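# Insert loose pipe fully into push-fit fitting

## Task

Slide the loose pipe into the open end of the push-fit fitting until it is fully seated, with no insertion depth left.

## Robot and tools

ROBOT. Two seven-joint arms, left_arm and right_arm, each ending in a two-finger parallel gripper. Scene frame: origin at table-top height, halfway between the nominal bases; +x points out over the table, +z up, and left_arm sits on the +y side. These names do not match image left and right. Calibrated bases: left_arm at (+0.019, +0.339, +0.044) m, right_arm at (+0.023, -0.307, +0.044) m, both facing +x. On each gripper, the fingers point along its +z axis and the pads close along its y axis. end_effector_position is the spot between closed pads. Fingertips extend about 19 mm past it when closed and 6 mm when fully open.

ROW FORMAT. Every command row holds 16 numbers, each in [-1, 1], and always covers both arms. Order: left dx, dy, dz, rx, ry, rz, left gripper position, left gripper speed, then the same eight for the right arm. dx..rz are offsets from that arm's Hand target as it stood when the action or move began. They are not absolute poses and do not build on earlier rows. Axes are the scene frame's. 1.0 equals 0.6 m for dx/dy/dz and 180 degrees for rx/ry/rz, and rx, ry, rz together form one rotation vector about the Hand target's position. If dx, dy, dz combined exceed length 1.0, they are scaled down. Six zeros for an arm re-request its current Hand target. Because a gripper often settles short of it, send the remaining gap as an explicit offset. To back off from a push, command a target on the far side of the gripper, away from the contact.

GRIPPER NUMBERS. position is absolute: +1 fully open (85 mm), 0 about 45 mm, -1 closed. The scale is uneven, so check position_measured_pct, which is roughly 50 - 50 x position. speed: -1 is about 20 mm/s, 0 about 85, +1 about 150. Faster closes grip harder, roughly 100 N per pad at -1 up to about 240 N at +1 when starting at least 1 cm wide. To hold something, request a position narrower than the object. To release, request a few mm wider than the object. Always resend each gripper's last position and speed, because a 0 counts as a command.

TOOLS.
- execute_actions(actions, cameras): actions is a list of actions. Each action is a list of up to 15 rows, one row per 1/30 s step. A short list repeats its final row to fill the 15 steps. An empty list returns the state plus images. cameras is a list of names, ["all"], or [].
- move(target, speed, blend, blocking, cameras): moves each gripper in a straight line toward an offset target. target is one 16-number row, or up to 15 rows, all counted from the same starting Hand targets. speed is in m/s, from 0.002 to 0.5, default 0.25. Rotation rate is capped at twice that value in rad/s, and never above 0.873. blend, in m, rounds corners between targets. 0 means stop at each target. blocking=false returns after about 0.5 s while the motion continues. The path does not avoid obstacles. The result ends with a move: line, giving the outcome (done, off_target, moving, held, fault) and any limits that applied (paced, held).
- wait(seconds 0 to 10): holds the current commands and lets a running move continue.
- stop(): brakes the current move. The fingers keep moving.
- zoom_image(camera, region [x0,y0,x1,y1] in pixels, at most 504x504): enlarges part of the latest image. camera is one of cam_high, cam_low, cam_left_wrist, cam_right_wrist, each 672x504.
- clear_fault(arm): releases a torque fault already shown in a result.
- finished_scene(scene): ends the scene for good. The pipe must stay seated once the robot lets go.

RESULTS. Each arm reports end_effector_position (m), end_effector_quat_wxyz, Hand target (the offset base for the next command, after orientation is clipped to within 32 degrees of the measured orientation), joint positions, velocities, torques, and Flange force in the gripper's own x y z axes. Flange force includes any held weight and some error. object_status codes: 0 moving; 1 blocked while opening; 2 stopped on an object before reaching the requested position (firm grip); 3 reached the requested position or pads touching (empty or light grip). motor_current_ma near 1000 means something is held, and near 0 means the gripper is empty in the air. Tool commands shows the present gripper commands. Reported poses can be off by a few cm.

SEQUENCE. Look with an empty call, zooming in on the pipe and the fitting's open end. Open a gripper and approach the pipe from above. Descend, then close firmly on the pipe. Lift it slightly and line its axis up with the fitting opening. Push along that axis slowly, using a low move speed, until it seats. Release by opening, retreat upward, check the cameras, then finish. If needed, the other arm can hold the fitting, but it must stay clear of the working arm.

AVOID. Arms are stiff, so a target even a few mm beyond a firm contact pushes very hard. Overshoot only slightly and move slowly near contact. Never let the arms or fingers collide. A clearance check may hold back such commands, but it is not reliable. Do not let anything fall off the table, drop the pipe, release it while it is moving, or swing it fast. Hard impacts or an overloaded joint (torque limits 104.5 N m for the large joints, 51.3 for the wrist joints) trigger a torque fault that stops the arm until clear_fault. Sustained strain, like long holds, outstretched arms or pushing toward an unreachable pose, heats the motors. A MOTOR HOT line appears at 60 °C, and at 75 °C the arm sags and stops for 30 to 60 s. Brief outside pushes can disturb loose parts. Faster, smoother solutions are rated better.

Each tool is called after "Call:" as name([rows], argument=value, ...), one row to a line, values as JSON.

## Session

Call:
execute_actions(actions=[])

Scene clock: 0.00 s.
left_arm: end_effector_position=(+0.2847, +0.1658, +0.2689) position_measured_pct=0.0 object_status=3 motor_current_ma=0 end_effector_quat_wxyz=(-0.011, +0.872, +0.489, +0.003) | right_arm: end_effector_position=(+0.2269, -0.0893, +0.3742) position_measured_pct=0.0 object_status=3 motor_current_ma=0 end_effector_quat_wxyz=(+0.227, +0.662, -0.448, +0.557)
Joint positions: left_arm=[0.243 0.129 0.292 2.005 -0.061 1.03 0.029] | right_arm=[-1.384 0.604 -0.14 1.72 0.664 2.009 1.777]
Joint velocities: within noise
Joint torques (N m): no reading
Motor temperatures (°C): left_arm=[36 32 28 30 40 43 37] | right_arm=[28 33 28 31 37 33 37]
Flange force (N): no reading
Hand target: left_arm +0.2847, +0.1658, +0.2689; -0.011, +0.872, +0.489, +0.003 | right_arm +0.2269, -0.0893, +0.3742; +0.227, +0.662, -0.448, +0.557
Tool commands: left_gripper/position=+1.0 left_gripper/speed=+1.0 right_gripper/position=+1.0 right_gripper/speed=+1.0
camera_calibration:
cam_left_wrist: T_world_to_cam=[[0.863536, -0.50295, -0.0366978, -0.150151], [-0.502511, -0.864316, 0.0209952, 0.328235], [-0.042278, 0.000310943, -0.999106, 0.434392], [0, 0, 0, 1]] pos_world=[0.312967, 0.208045, 0.421602]
cam_right_wrist: T_world_to_cam=[[-0.852381, -0.493201, -0.173781, 0.216153], [-0.0104985, 0.348401, -0.937287, 0.438215], [0.522816, -0.797101, -0.302148, 0.0747774], [0, 0, 0, 1]] pos_world=[0.14975, 0.0135378, 0.47089]

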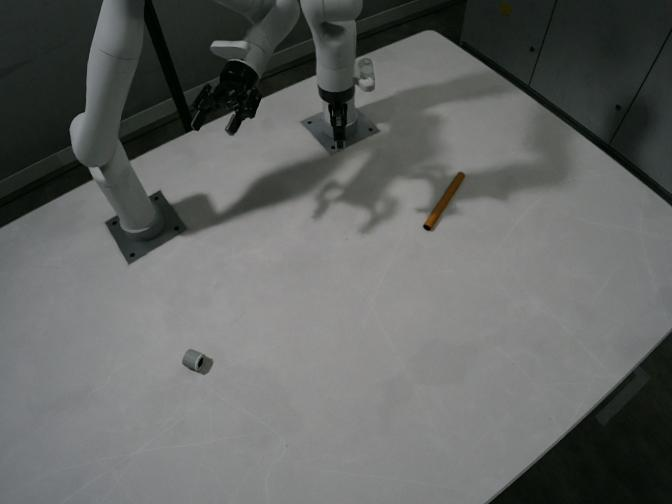

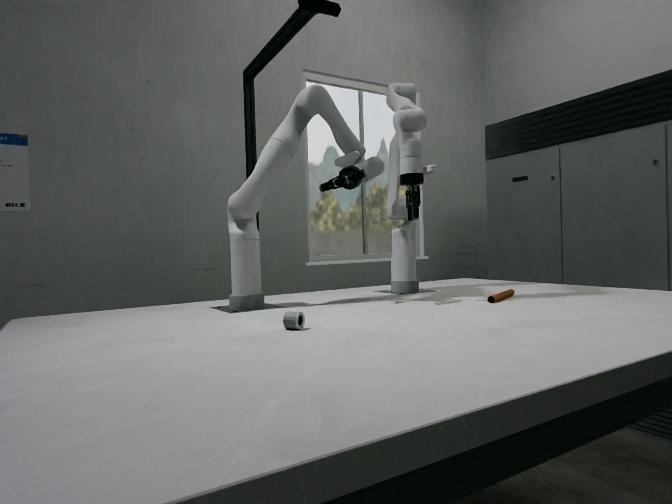

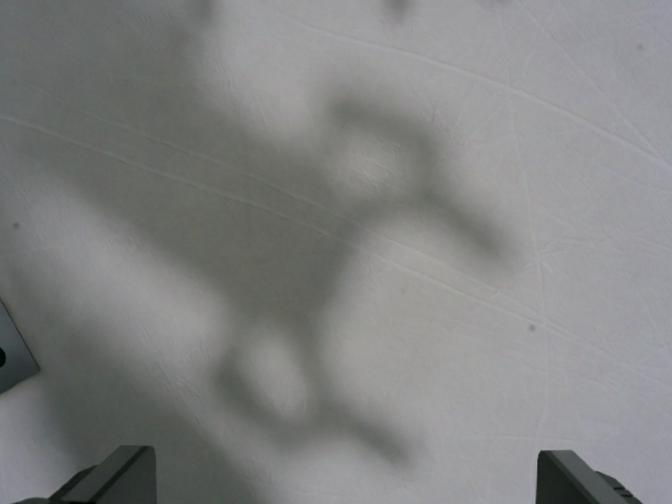

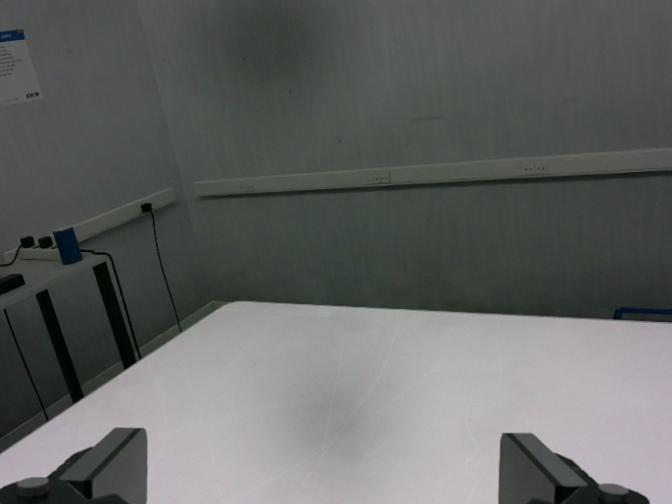

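Call:
zoom_image(camera="cam_high", region=[160, 330, 240, 390])

Call:
zoom_image(camera="cam_high", region=[400, 160, 490, 240])

Call:
zoom_image(camera="cam_low", region=[264, 296, 324, 341])

Call:
zoom_image(camera="cam_low", region=[470, 275, 530, 320])

Scaled by 6.300 from the camera's 672x504 image, which has a finer 960x720 frame.

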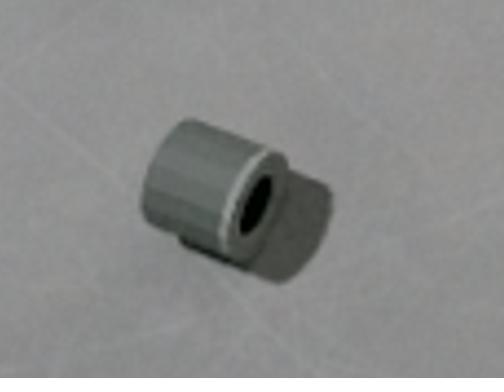

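Scaled by 5.600 from the camera's 672x504 image, which has a finer 960x720 frame.

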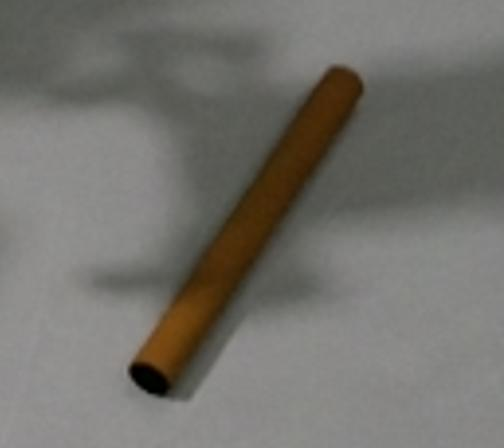

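Scaled by 8.400 from the camera's 672x504 image, which has a finer 960x720 frame.

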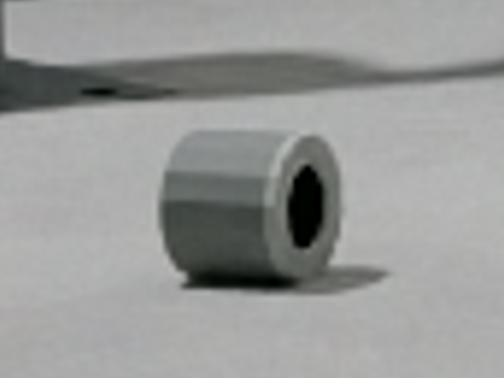

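Scaled by 8.400 from the camera's 672x504 image, which has a finer 960x720 frame.

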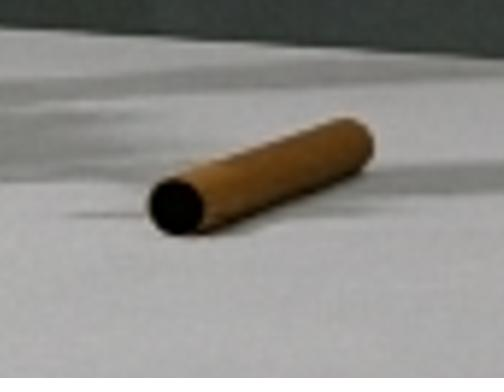

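Call:
move(target=[0.2255, 0.4437, -0.1815, -0.0057, -0.005, 0.3005, 1.0, 1.0, 0.3893, -0.437, -0.3403, 0.0189, 0.4686, 0.5038, 1.0, 1.0], speed=0.4, cameras=["all"])

Scene clock: 13.83 s.
left_arm: end_effector_position=(+0.4200, +0.4320, +0.1601) position_measured_pct=0.0 object_status=3 motor_current_ma=0 end_effector_quat_wxyz=(+0.000, +0.555, +0.832, +0.000) | right_arm: end_effector_position=(+0.4605, -0.3515, +0.1700) position_measured_pct=0.0 object_status=3 motor_current_ma=0 end_effector_quat_wxyz=(+0.000, +0.941, +0.340, +0.000)
Joint positions: left_arm=[-0.246 0.485 -0.078 1.904 0.054 0.754 0.054] | right_arm=[0.37 0.541 -0.376 1.789 0.254 0.859 5.215]
Joint torques (N m): left_arm=[-0.44 -16.51 -0.08 -7.01 0.11 -0.32 -0.42] | right_arm=[-2.29 -18.4 -2.21 -6.98 -0.28 -0.02 0.3]
Flange force (N): left_arm=[-1.9 -0.9 1.6] | right_arm=[-2.4 3.9 3.0]
Hand target: left_arm +0.4200, +0.4320, +0.1601; +0.000, +0.555, +0.832, +0.000 | right_arm +0.4605, -0.3515, +0.1700; +0.000, +0.941, +0.340, +0.000
Off the commanded pose: left_arm 0.000 m, 0 deg | right_arm 0.000 m, 0 deg.
move: done
camera_calibration:
cam_left_wrist: T_world_to_cam=[[0.914414, 0.404256, -0.0206116, -0.552928], [0.404764, -0.913657, 0.0373701, 0.266241], [-0.00372479, -0.0425146, -0.999089, 0.333595], [0, 0, 0, 1]] pos_world=[0.399082, 0.48096, 0.311945]
cam_right_wrist: T_world_to_cam=[[0.656022, -0.754631, 0.0129302, -0.567827], [-0.754676, -0.655644, 0.0243918, 0.166826], [-0.00992922, -0.0257597, -0.999619, 0.317089], [0, 0, 0, 1]] pos_world=[0.501555, -0.310954, 0.320241]

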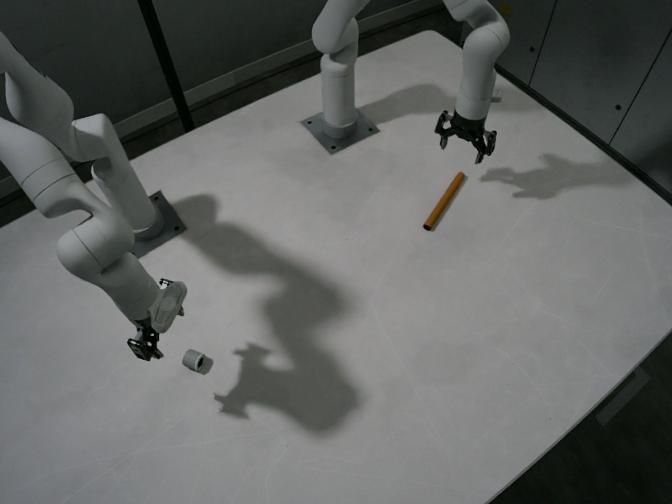

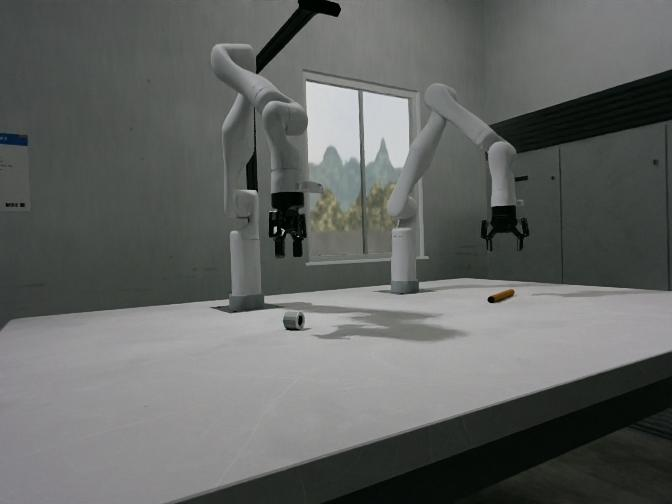

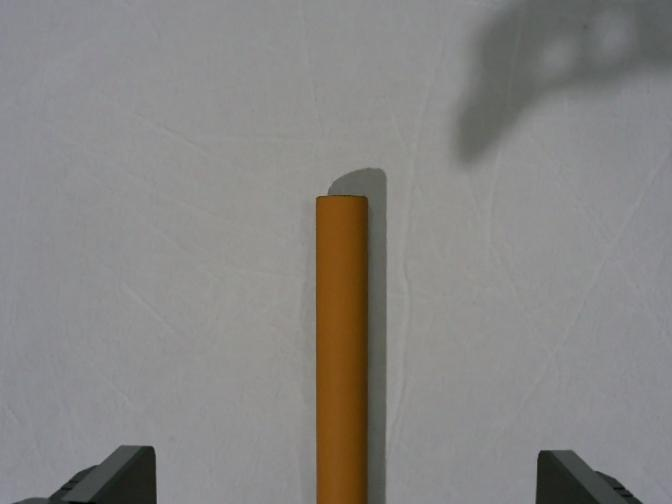

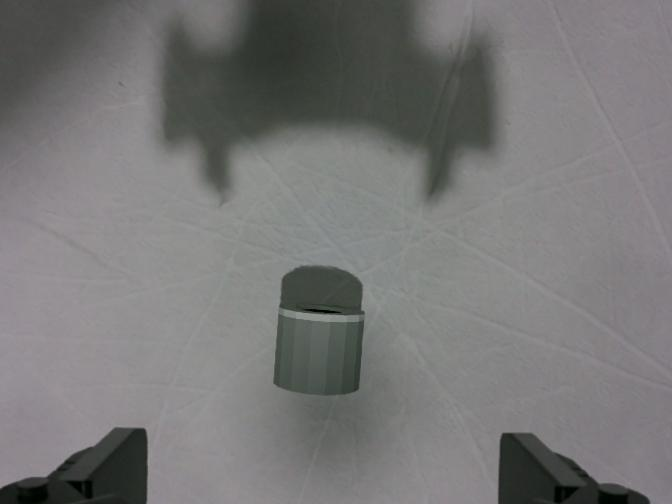

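Call:
zoom_image(camera="cam_right_wrist", region=[256, 250, 386, 410])

Call:
zoom_image(camera="cam_left_wrist", region=[282, 150, 402, 300])

Call:
zoom_image(camera="cam_left_wrist", region=[282, 374, 402, 504])

Scaled by 3.150.

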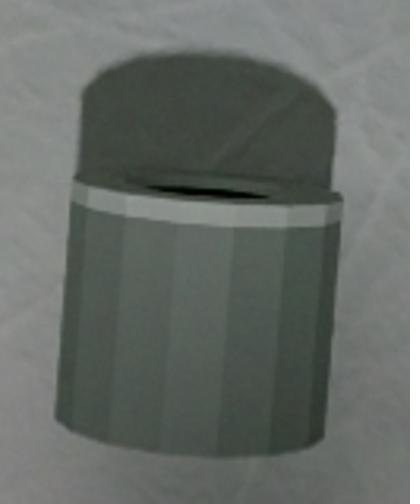

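Scaled by 3.360.

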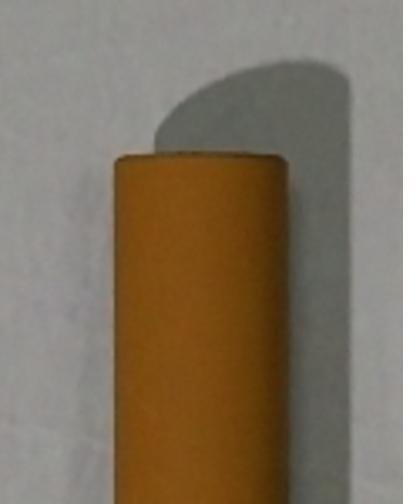

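Scaled by 3.877.

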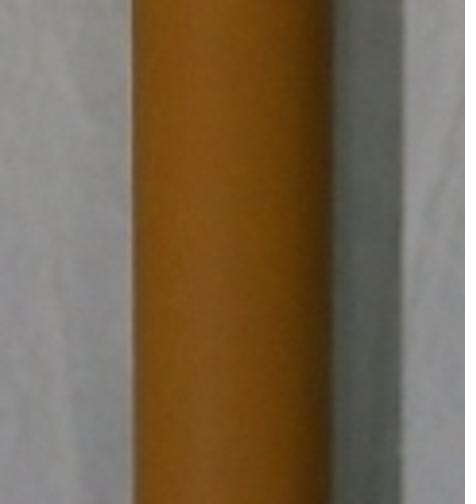

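Call:
move(target=[-0.012, 0.0148, -0.1918, 0, 0, 0.0067, -0.1, 1.0, -0.0013, 0.0053, -0.2083, 0, 0, -0.0156, 0.35, 1.0], speed=0.15, cameras=["all"])

Call:
zoom_image(camera="cam_right_wrist", region=[168, 252, 504, 504])

Call:
zoom_image(camera="cam_left_wrist", region=[168, 252, 504, 504])

Call:
zoom_image(camera="cam_low", region=[260, 260, 340, 340])

Call:
zoom_image(camera="cam_low", region=[460, 240, 540, 320])

Scene clock: 22.17 s.
left_arm: end_effector_position=(+0.4128, +0.4409, +0.0450) position_measured_pct=55.0 object_status=3 motor_current_ma=0 end_effector_quat_wxyz=(+0.000, +0.546, +0.838, +0.000) | right_arm: end_effector_position=(+0.4597, -0.3483, +0.0451) position_measured_pct=32.5 object_status=3 motor_current_ma=0 end_effector_quat_wxyz=(+0.000, +0.949, +0.316, +0.000)
Joint positions: left_arm=[-0.288 0.724 -0.057 2 0.094 0.419 0.012] | right_arm=[0.283 0.773 -0.265 1.885 0.37 0.532 5.059]
Joint torques (N m): left_arm=[-0.53 -17.92 -0.02 -4.55 0.12 -0.32 -0.46] | right_arm=[-2.44 -19.8 -1.97 -4.77 -0.18 -0.3 0.12]
Flange force (N): left_arm=[-2.0 -1.4 1.3] | right_arm=[-3.1 4.8 1.6]
Hand target: left_arm +0.4128, +0.4409, +0.0450; +0.000, +0.546, +0.838, +0.000 | right_arm +0.4597, -0.3483, +0.0450; +0.000, +0.949, +0.316, +0.000
Off the commanded pose: left_arm 0.000 m, 0 deg | right_arm 0.000 m, 0 deg.
move: done
camera_calibration:
cam_left_wrist: T_world_to_cam=[[0.905701, 0.423418, -0.0205923, -0.557156], [0.423909, -0.904933, 0.0373835, 0.269801], [-0.0028058, -0.0425875, -0.999089, 0.218603], [0, 0, 0, 1]] pos_world=[0.390859, 0.489371, 0.196845]
cam_right_wrist: T_world_to_cam=[[0.618239, -0.785885, 0.0128497, -0.556851], [-0.78591, -0.617859, 0.0244226, 0.19888], [-0.011254, -0.0251977, -0.999619, 0.193017], [0, 0, 0, 1]] pos_world=[0.502741, -0.309878, 0.195242]

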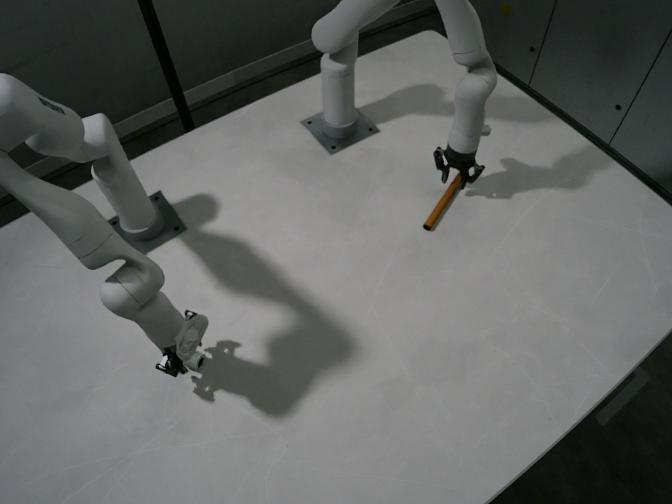

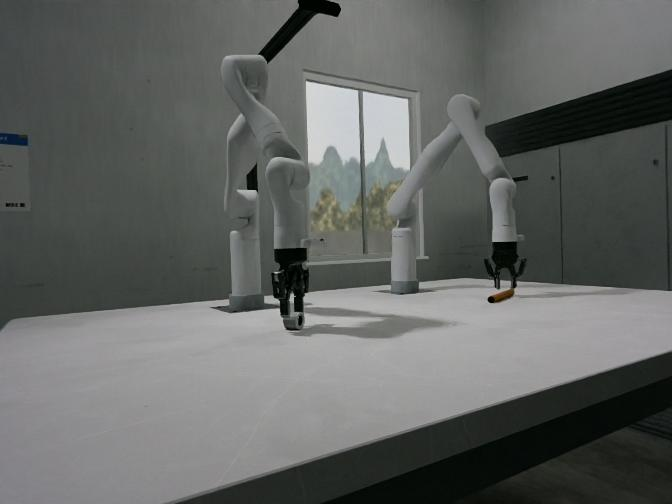

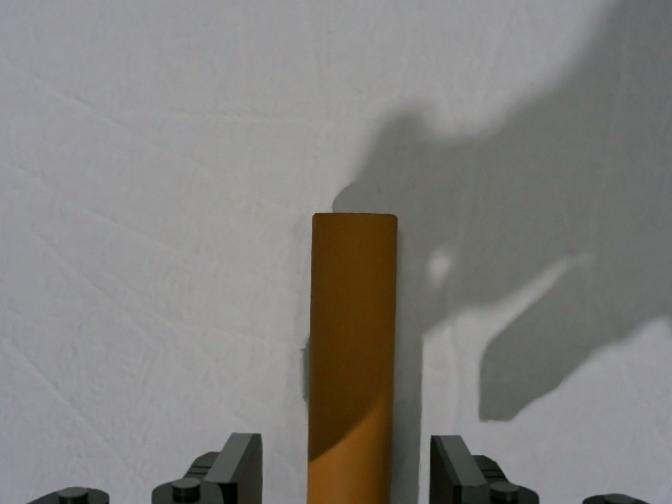

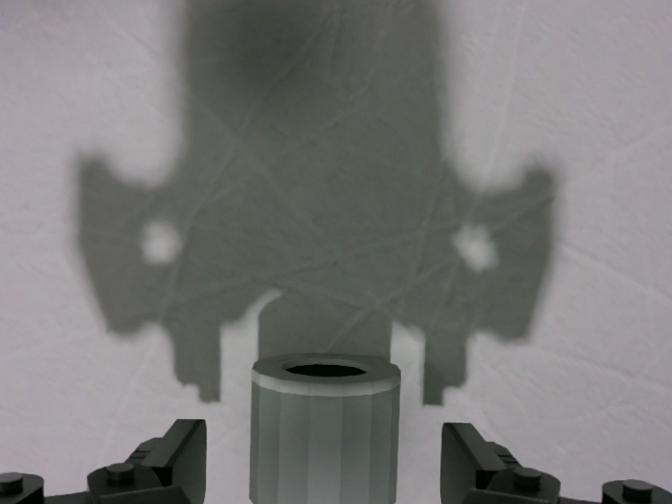

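Scaled by 1.500.

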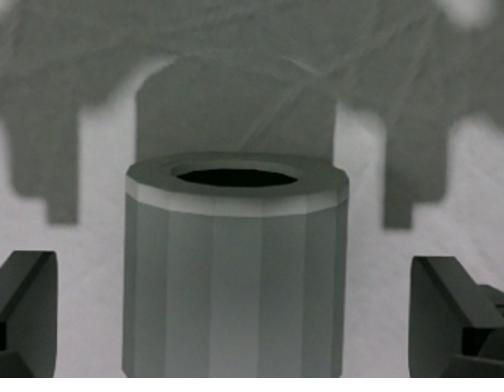

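Scaled by 1.500.

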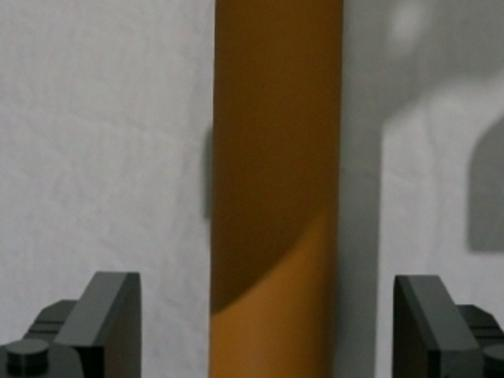

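Scaled by 6.300 from the camera's 672x504 image, which has a finer 960x720 frame.

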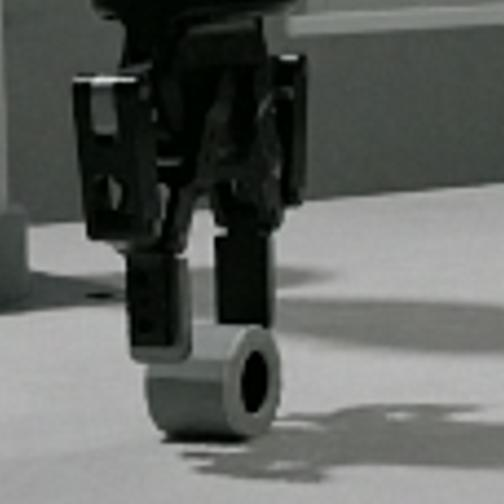

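Scaled by 6.300 from the camera's 672x504 image, which has a finer 960x720 frame.

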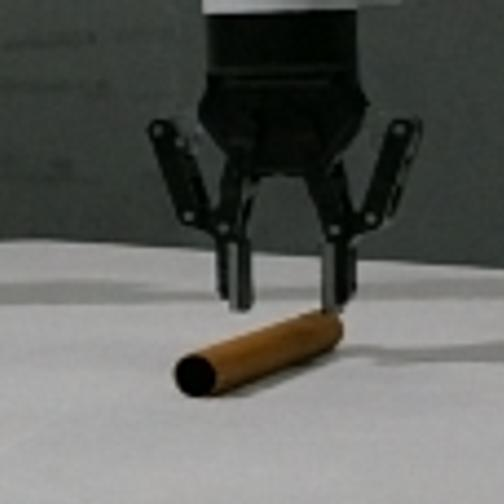

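Call:
move([
  [0.0025, 0.0012, -0.0317, 0, 0, 0, -0.1, 1.0, 0, 0, -0.0308, 0, 0, 0, 0.35, 1.0],
  [0.0025, 0.0012, -0.0317, 0, 0, 0, -1.0, -0.5, 0, 0, -0.0308, 0, 0, 0, -1.0, -0.5],
], speed=0.06, cameras=["cam_low", "cam_left_wrist", "cam_right_wrist"])

Call:
zoom_image(camera="cam_low", region=[260, 260, 340, 340])

Call:
zoom_image(camera="cam_low", region=[460, 240, 540, 320])

Scene clock: 26.13 s.
left_arm: end_effector_position=(+0.4143, +0.4416, +0.0260) position_measured_pct=77.1 object_status=2 motor_current_ma=1000 end_effector_quat_wxyz=(+0.000, +0.546, +0.838, +0.000) | right_arm: end_effector_position=(+0.4597, -0.3483, +0.0266) position_measured_pct=57.1 object_status=2 motor_current_ma=1000 end_effector_quat_wxyz=(+0.000, +0.949, +0.316, +0.000)
Joint positions: left_arm=[-0.293 0.771 -0.051 1.998 0.098 0.374 0.008] | right_arm=[0.269 0.813 -0.245 1.888 0.386 0.487 5.044]
Joint torques (N m): left_arm=[-0.41 -14.78 0.19 -4.87 0.25 -1.37 -0.41] | right_arm=[-2.16 -13.04 -1.16 -4.78 0.13 -1.65 0.21]
Flange force (N): left_arm=[-1.1 -4.4 -9.8] | right_arm=[-6.7 0.4 -17.4]
Hand target: left_arm +0.4143, +0.4416, +0.0260; +0.000, +0.546, +0.838, +0.000 | right_arm +0.4598, -0.3483, +0.0266; +0.000, +0.949, +0.316, +0.000
Off the commanded pose: left_arm 0.000 m, 0 deg | right_arm 0.000 m, 0 deg.
move: done
camera_calibration:
cam_left_wrist: T_world_to_cam=[[0.905701, 0.423418, -0.0205923, -0.559244], [0.423909, -0.904933, 0.0373835, 0.270599], [-0.0028058, -0.0425875, -0.999089, 0.199659], [0, 0, 0, 1]] pos_world=[0.392359, 0.490171, 0.177845]
cam_right_wrist: T_world_to_cam=[[0.618239, -0.785885, 0.0128497, -0.556613], [-0.78591, -0.617859, 0.0244226, 0.199332], [-0.011254, -0.0251977, -0.999619, 0.174524], [0, 0, 0, 1]] pos_world=[0.502741, -0.309878, 0.176742]
Images, in order (width x height): cam_low 672x504, cam_left_wrist 672x504, cam_right_wrist 672x504.

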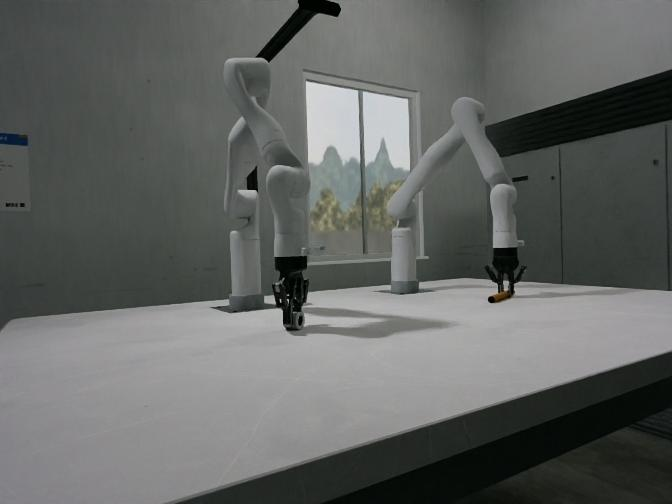

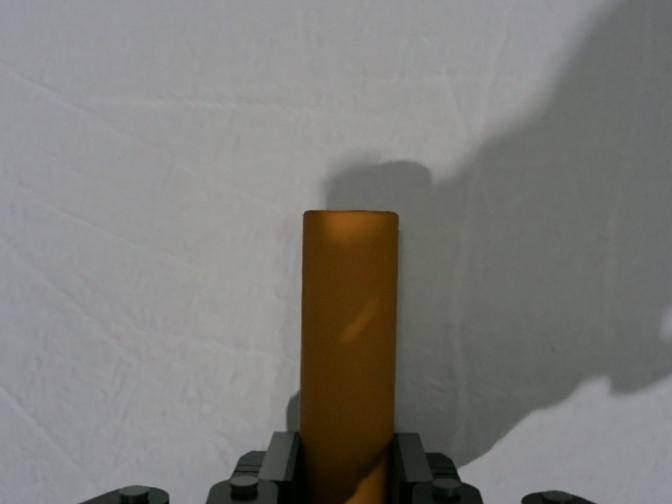

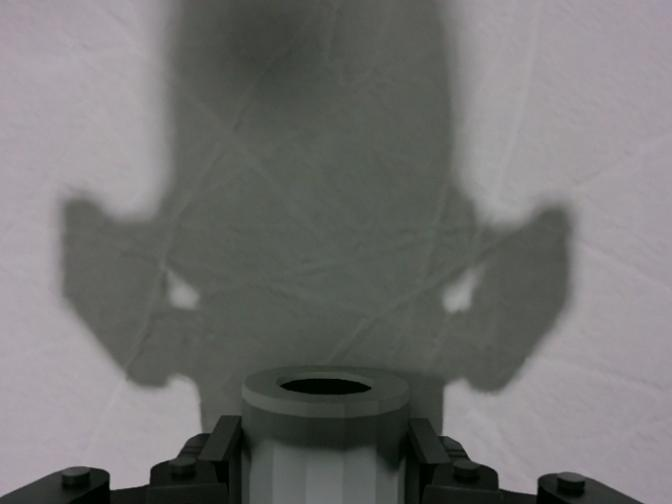

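Scaled by 6.300 from the camera's 672x504 image, which has a finer 960x720 frame.

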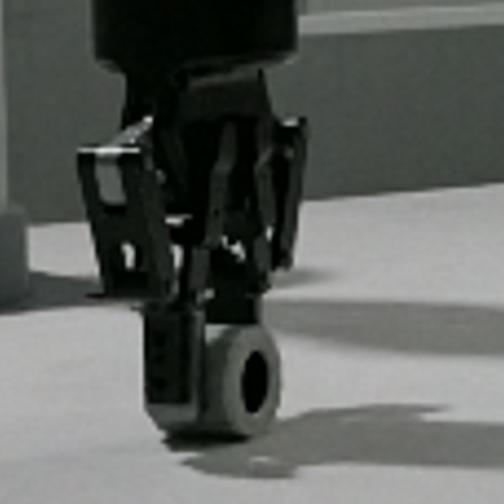

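Scaled by 6.300 from the camera's 672x504 image, which has a finer 960x720 frame.

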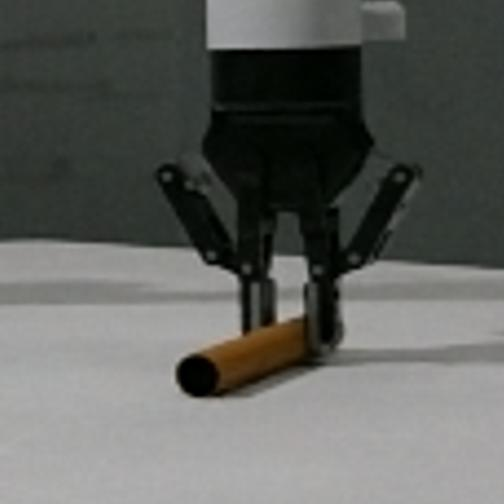

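Call:
move([
  [0, 0, 0.025, 0, 0, 0, -1.0, -0.5, 0, 0, 0.025, 0, 0, 0, -1.0, -0.5],
  [0.0702, -0.5032, 0.1707, 0, 0, -0.2322, -1.0, -0.5, -0.1245, 0.4472, 0.1557, 0, 0, 0.1956, -1.0, -0.5],
], speed=[0.04, 0.3], blend=[0.004, 0], cameras=["all"])

Call:
zoom_image(camera="cam_right_wrist", region=[216, 0, 436, 220])

Call:
zoom_image(camera="cam_right_wrist", region=[216, 344, 436, 504])

Call:
zoom_image(camera="cam_low", region=[340, 230, 460, 300])

Call:
zoom_image(camera="cam_high", region=[220, 190, 400, 290])

Scene clock: 30.53 s.
left_arm: end_effector_position=(+0.4564, +0.1397, +0.1284) position_measured_pct=77.1 object_status=2 motor_current_ma=1000 end_effector_quat_wxyz=(+0.000, +0.809, +0.588, +0.000) | right_arm: end_effector_position=(+0.3851, -0.0800, +0.1200) position_measured_pct=57.1 object_status=2 motor_current_ma=1000 end_effector_quat_wxyz=(+0.000, +0.808, +0.589, +0.000)
Joint positions: left_arm=[0.31 0.659 0.082 1.699 -0.07 0.786 0.123] | right_arm=[-0.23 0.629 -0.47 1.879 0.411 0.73 4.972]
Joint torques (N m): left_arm=[-0.54 -20.16 0.8 -7.22 0.16 -0.16 -0.45] | right_arm=[-2.28 -18.07 -2.77 -6.15 -0.16 -0.18 0.2]
Flange force (N): left_arm=[-2.0 -0.4 3.1] | right_arm=[-3.5 3.5 1.8]
Hand target: left_arm +0.4564, +0.1397, +0.1284; +0.000, +0.809, +0.588, +0.000 | right_arm +0.3851, -0.0800, +0.1200; +0.000, +0.808, +0.589, +0.000
Off the commanded pose: left_arm 0.000 m, 0 deg | right_arm 0.000 m, 0 deg.
move: done
camera_calibration:
cam_left_wrist: T_world_to_cam=[[0.957438, -0.287906, -0.0205583, -0.391678], [-0.28703, -0.957193, 0.037368, 0.307486], [-0.0304367, -0.0298767, -0.99909, 0.30006], [0, 0, 0, 1]] pos_world=[0.472398, 0.190522, 0.280245]
cam_right_wrist: T_world_to_cam=[[0.958235, -0.285692, 0.0128965, -0.39167], [-0.285933, -0.957938, 0.0244371, 0.0843849], [0.00537254, -0.027104, -0.999618, 0.267254], [0, 0, 0, 1]] pos_world=[0.398004, -0.0238179, 0.270141]

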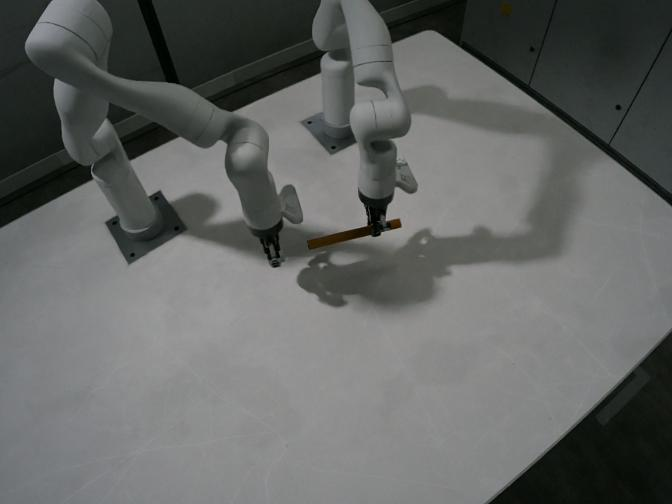

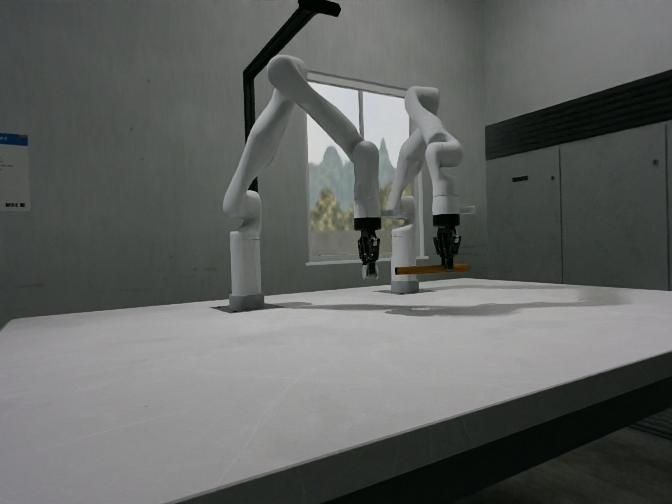

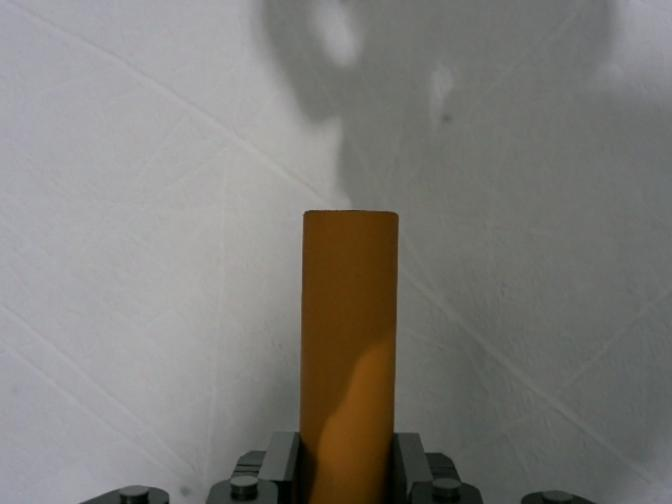

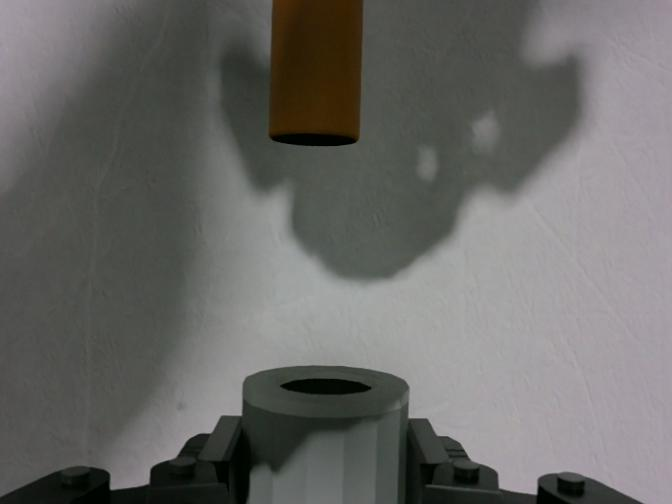

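Scaled by 2.291.

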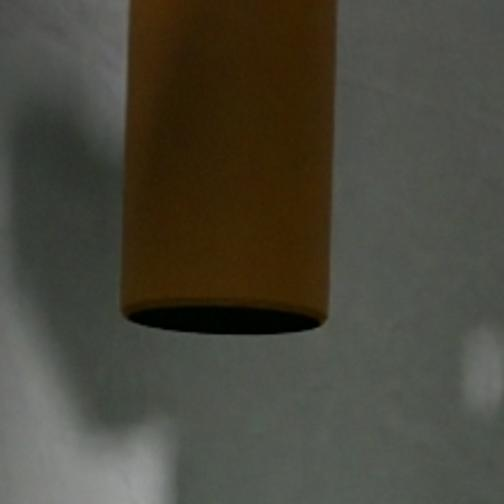

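Scaled by 2.291.

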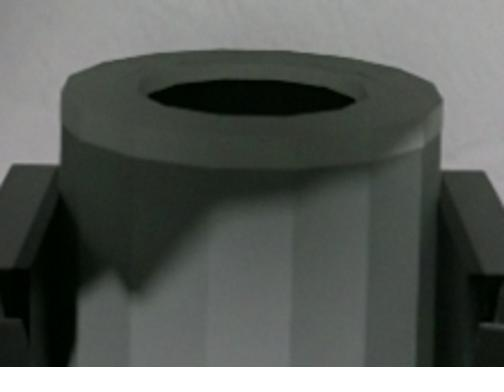

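Scaled by 4.200 from the camera's 672x504 image, which has a finer 960x720 frame.

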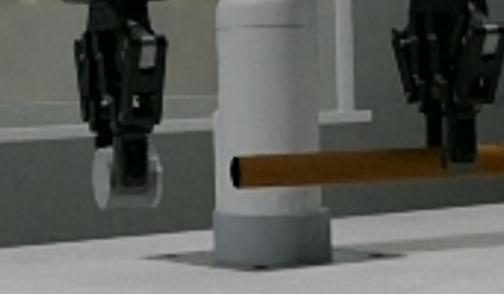

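Scaled by 2.800 from the camera's 672x504 image, which has a finer 960x720 frame.

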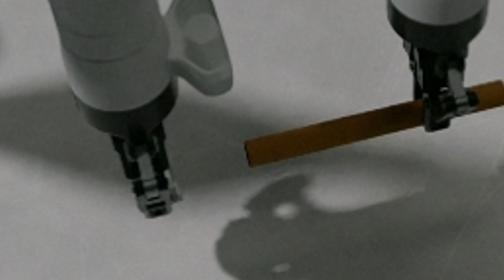

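Call:
zoom_image(camera="cam_low", region=[355, 255, 415, 290])

Call:
zoom_image(camera="cam_low", region=[410, 250, 480, 290])

Call:
zoom_image(camera="cam_right_wrist", region=[236, 355, 336, 455])

Call:
zoom_image(camera="cam_right_wrist", region=[326, 355, 426, 455])

Scaled by 8.400 from the camera's 672x504 image, which has a finer 960x720 frame.

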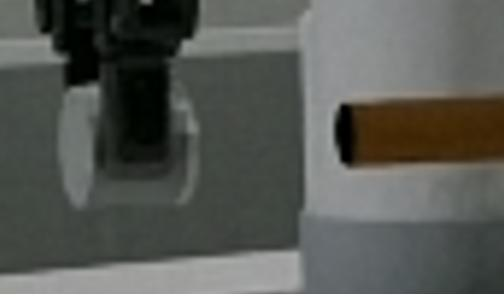

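Scaled by 7.200 from the camera's 672x504 image, which has a finer 960x720 frame.

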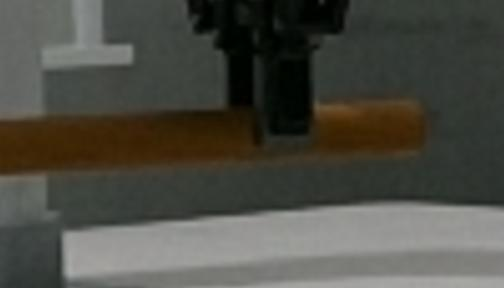

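Scaled by 5.040.

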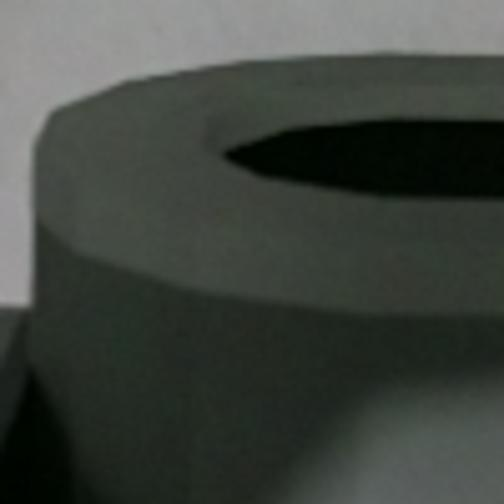

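Scaled by 5.040.

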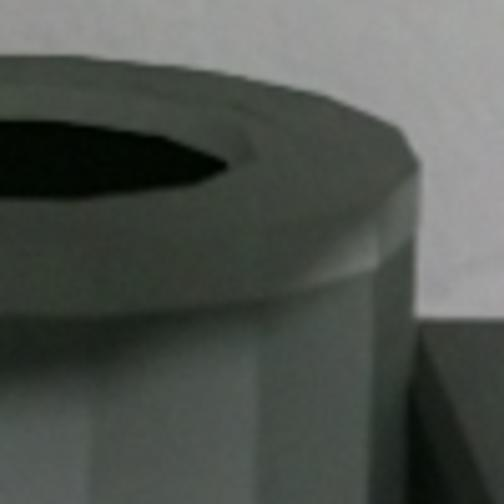

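Call:
move(target=[-0.0218, -0.084, -0.0017, 0, 0, 0.0022, -1.0, -0.5, 0, 0, 0, 0, 0, 0, -1.0, -0.5], speed=0.1, cameras=["all"])

Call:
zoom_image(camera="cam_right_wrist", region=[226, 280, 426, 480])

Call:
zoom_image(camera="cam_right_wrist", region=[226, 0, 426, 200])

Call:
zoom_image(camera="cam_low", region=[355, 255, 415, 290])

Call:
zoom_image(camera="cam_low", region=[410, 250, 480, 290])

Scene clock: 36.00 s.
left_arm: end_effector_position=(+0.4433, +0.0893, +0.1274) position_measured_pct=77.1 object_status=2 motor_current_ma=1000 end_effector_quat_wxyz=(+0.000, +0.807, +0.591, +0.000) | right_arm: end_effector_position=(+0.3850, -0.0800, +0.1200) position_measured_pct=57.1 object_status=2 motor_current_ma=1000 end_effector_quat_wxyz=(+0.000, +0.808, +0.589, +0.000)
Joint positions: left_arm=[0.419 0.681 0.077 1.657 -0.066 0.806 0.231] | right_arm=[-0.23 0.629 -0.47 1.879 0.411 0.731 4.972]
Joint torques (N m): left_arm=[-0.51 -20.59 0.89 -7.61 0.13 -0.33 -0.5] | right_arm=[-2.16 -18.06 -2.85 -6.1 -0.2 -0.13 0.19]
Flange force (N): left_arm=[-1.7 -1.4 2.7] | right_arm=[-3.3 3.4 2.1]
Hand target: left_arm +0.4433, +0.0893, +0.1274; +0.000, +0.807, +0.591, +0.000 | right_arm +0.3850, -0.0800, +0.1200; +0.000, +0.808, +0.589, +0.000
Off the commanded pose: left_arm 0.000 m, 0 deg | right_arm 0.000 m, 0 deg.
move: done
camera_calibration:
cam_left_wrist: T_world_to_cam=[[0.959407, -0.281267, -0.0206476, -0.395089], [-0.280389, -0.959157, 0.0374224, 0.252707], [-0.0303299, -0.030114, -0.999086, 0.297131], [0, 0, 0, 1]] pos_world=[0.45892, 0.140208, 0.279245]
cam_right_wrist: T_world_to_cam=[[0.958235, -0.285695, 0.0128007, -0.391616], [-0.285933, -0.957937, 0.0244657, 0.0844731], [0.00527255, -0.027104, -0.999619, 0.267297], [0, 0, 0, 1]] pos_world=[0.398004, -0.0237179, 0.270142]

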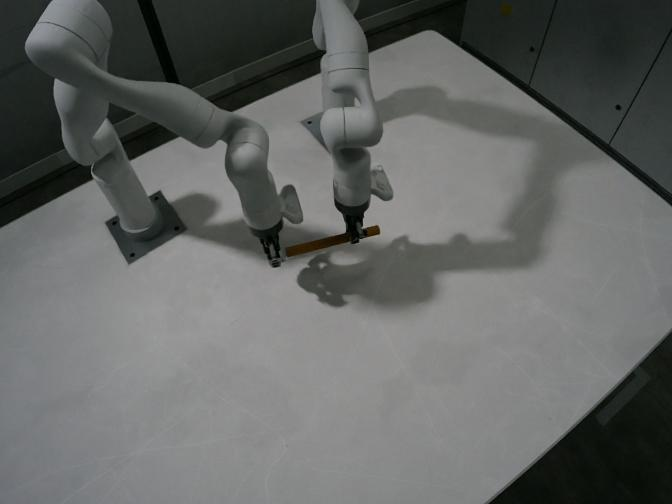

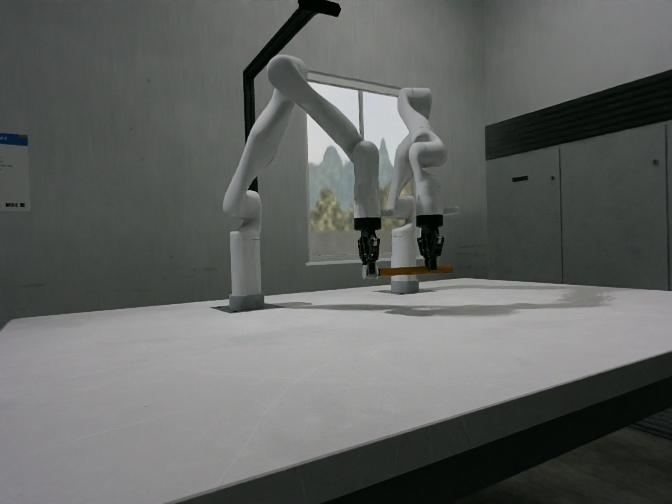

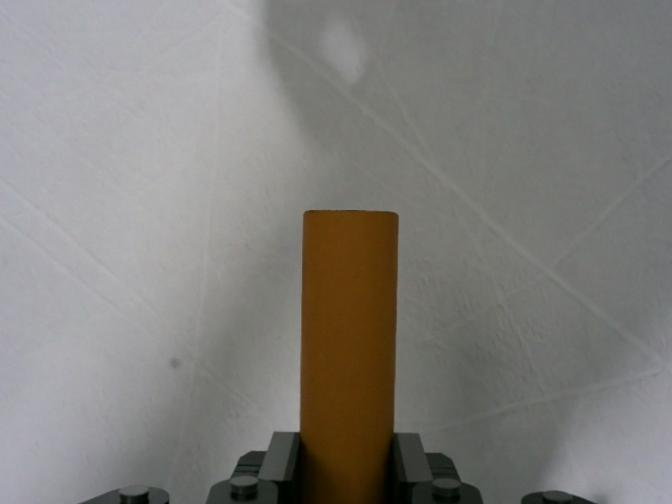

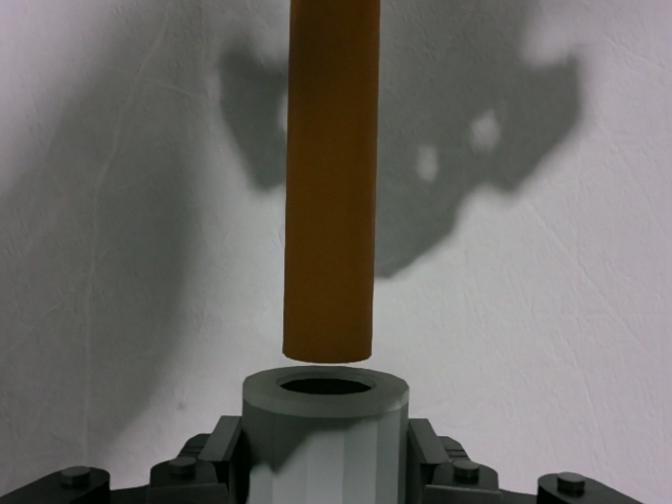

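Scaled by 2.520.

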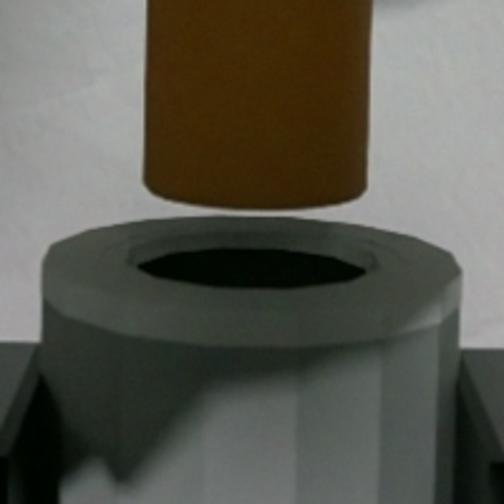

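Scaled by 2.520.

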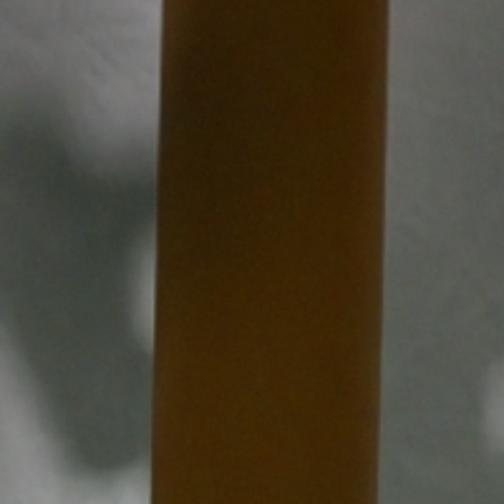

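Scaled by 8.400 from the camera's 672x504 image, which has a finer 960x720 frame.

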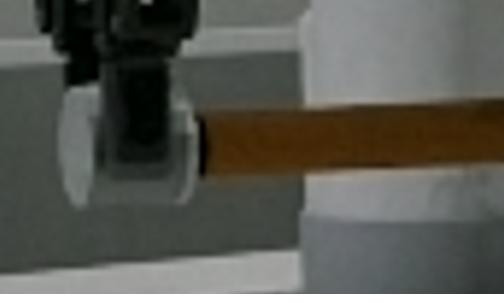

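Scaled by 7.200 from the camera's 672x504 image, which has a finer 960x720 frame.

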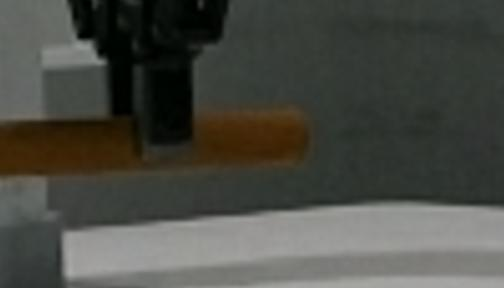

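Call:
zoom_image(camera="cam_low", region=[360, 257, 400, 287])

Call:
zoom_image(camera="cam_right_wrist", region=[276, 330, 376, 410])

Scaled by 12.600 from the camera's 672x504 image, which has a finer 960x720 frame.

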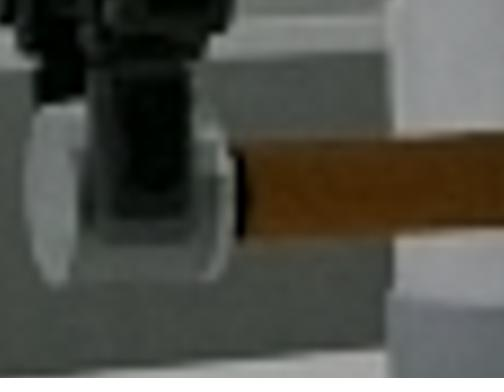

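Scaled by 5.040.

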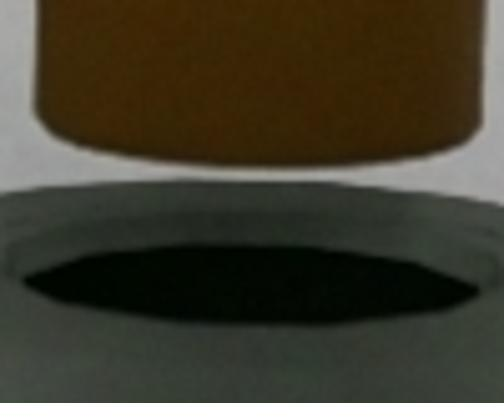

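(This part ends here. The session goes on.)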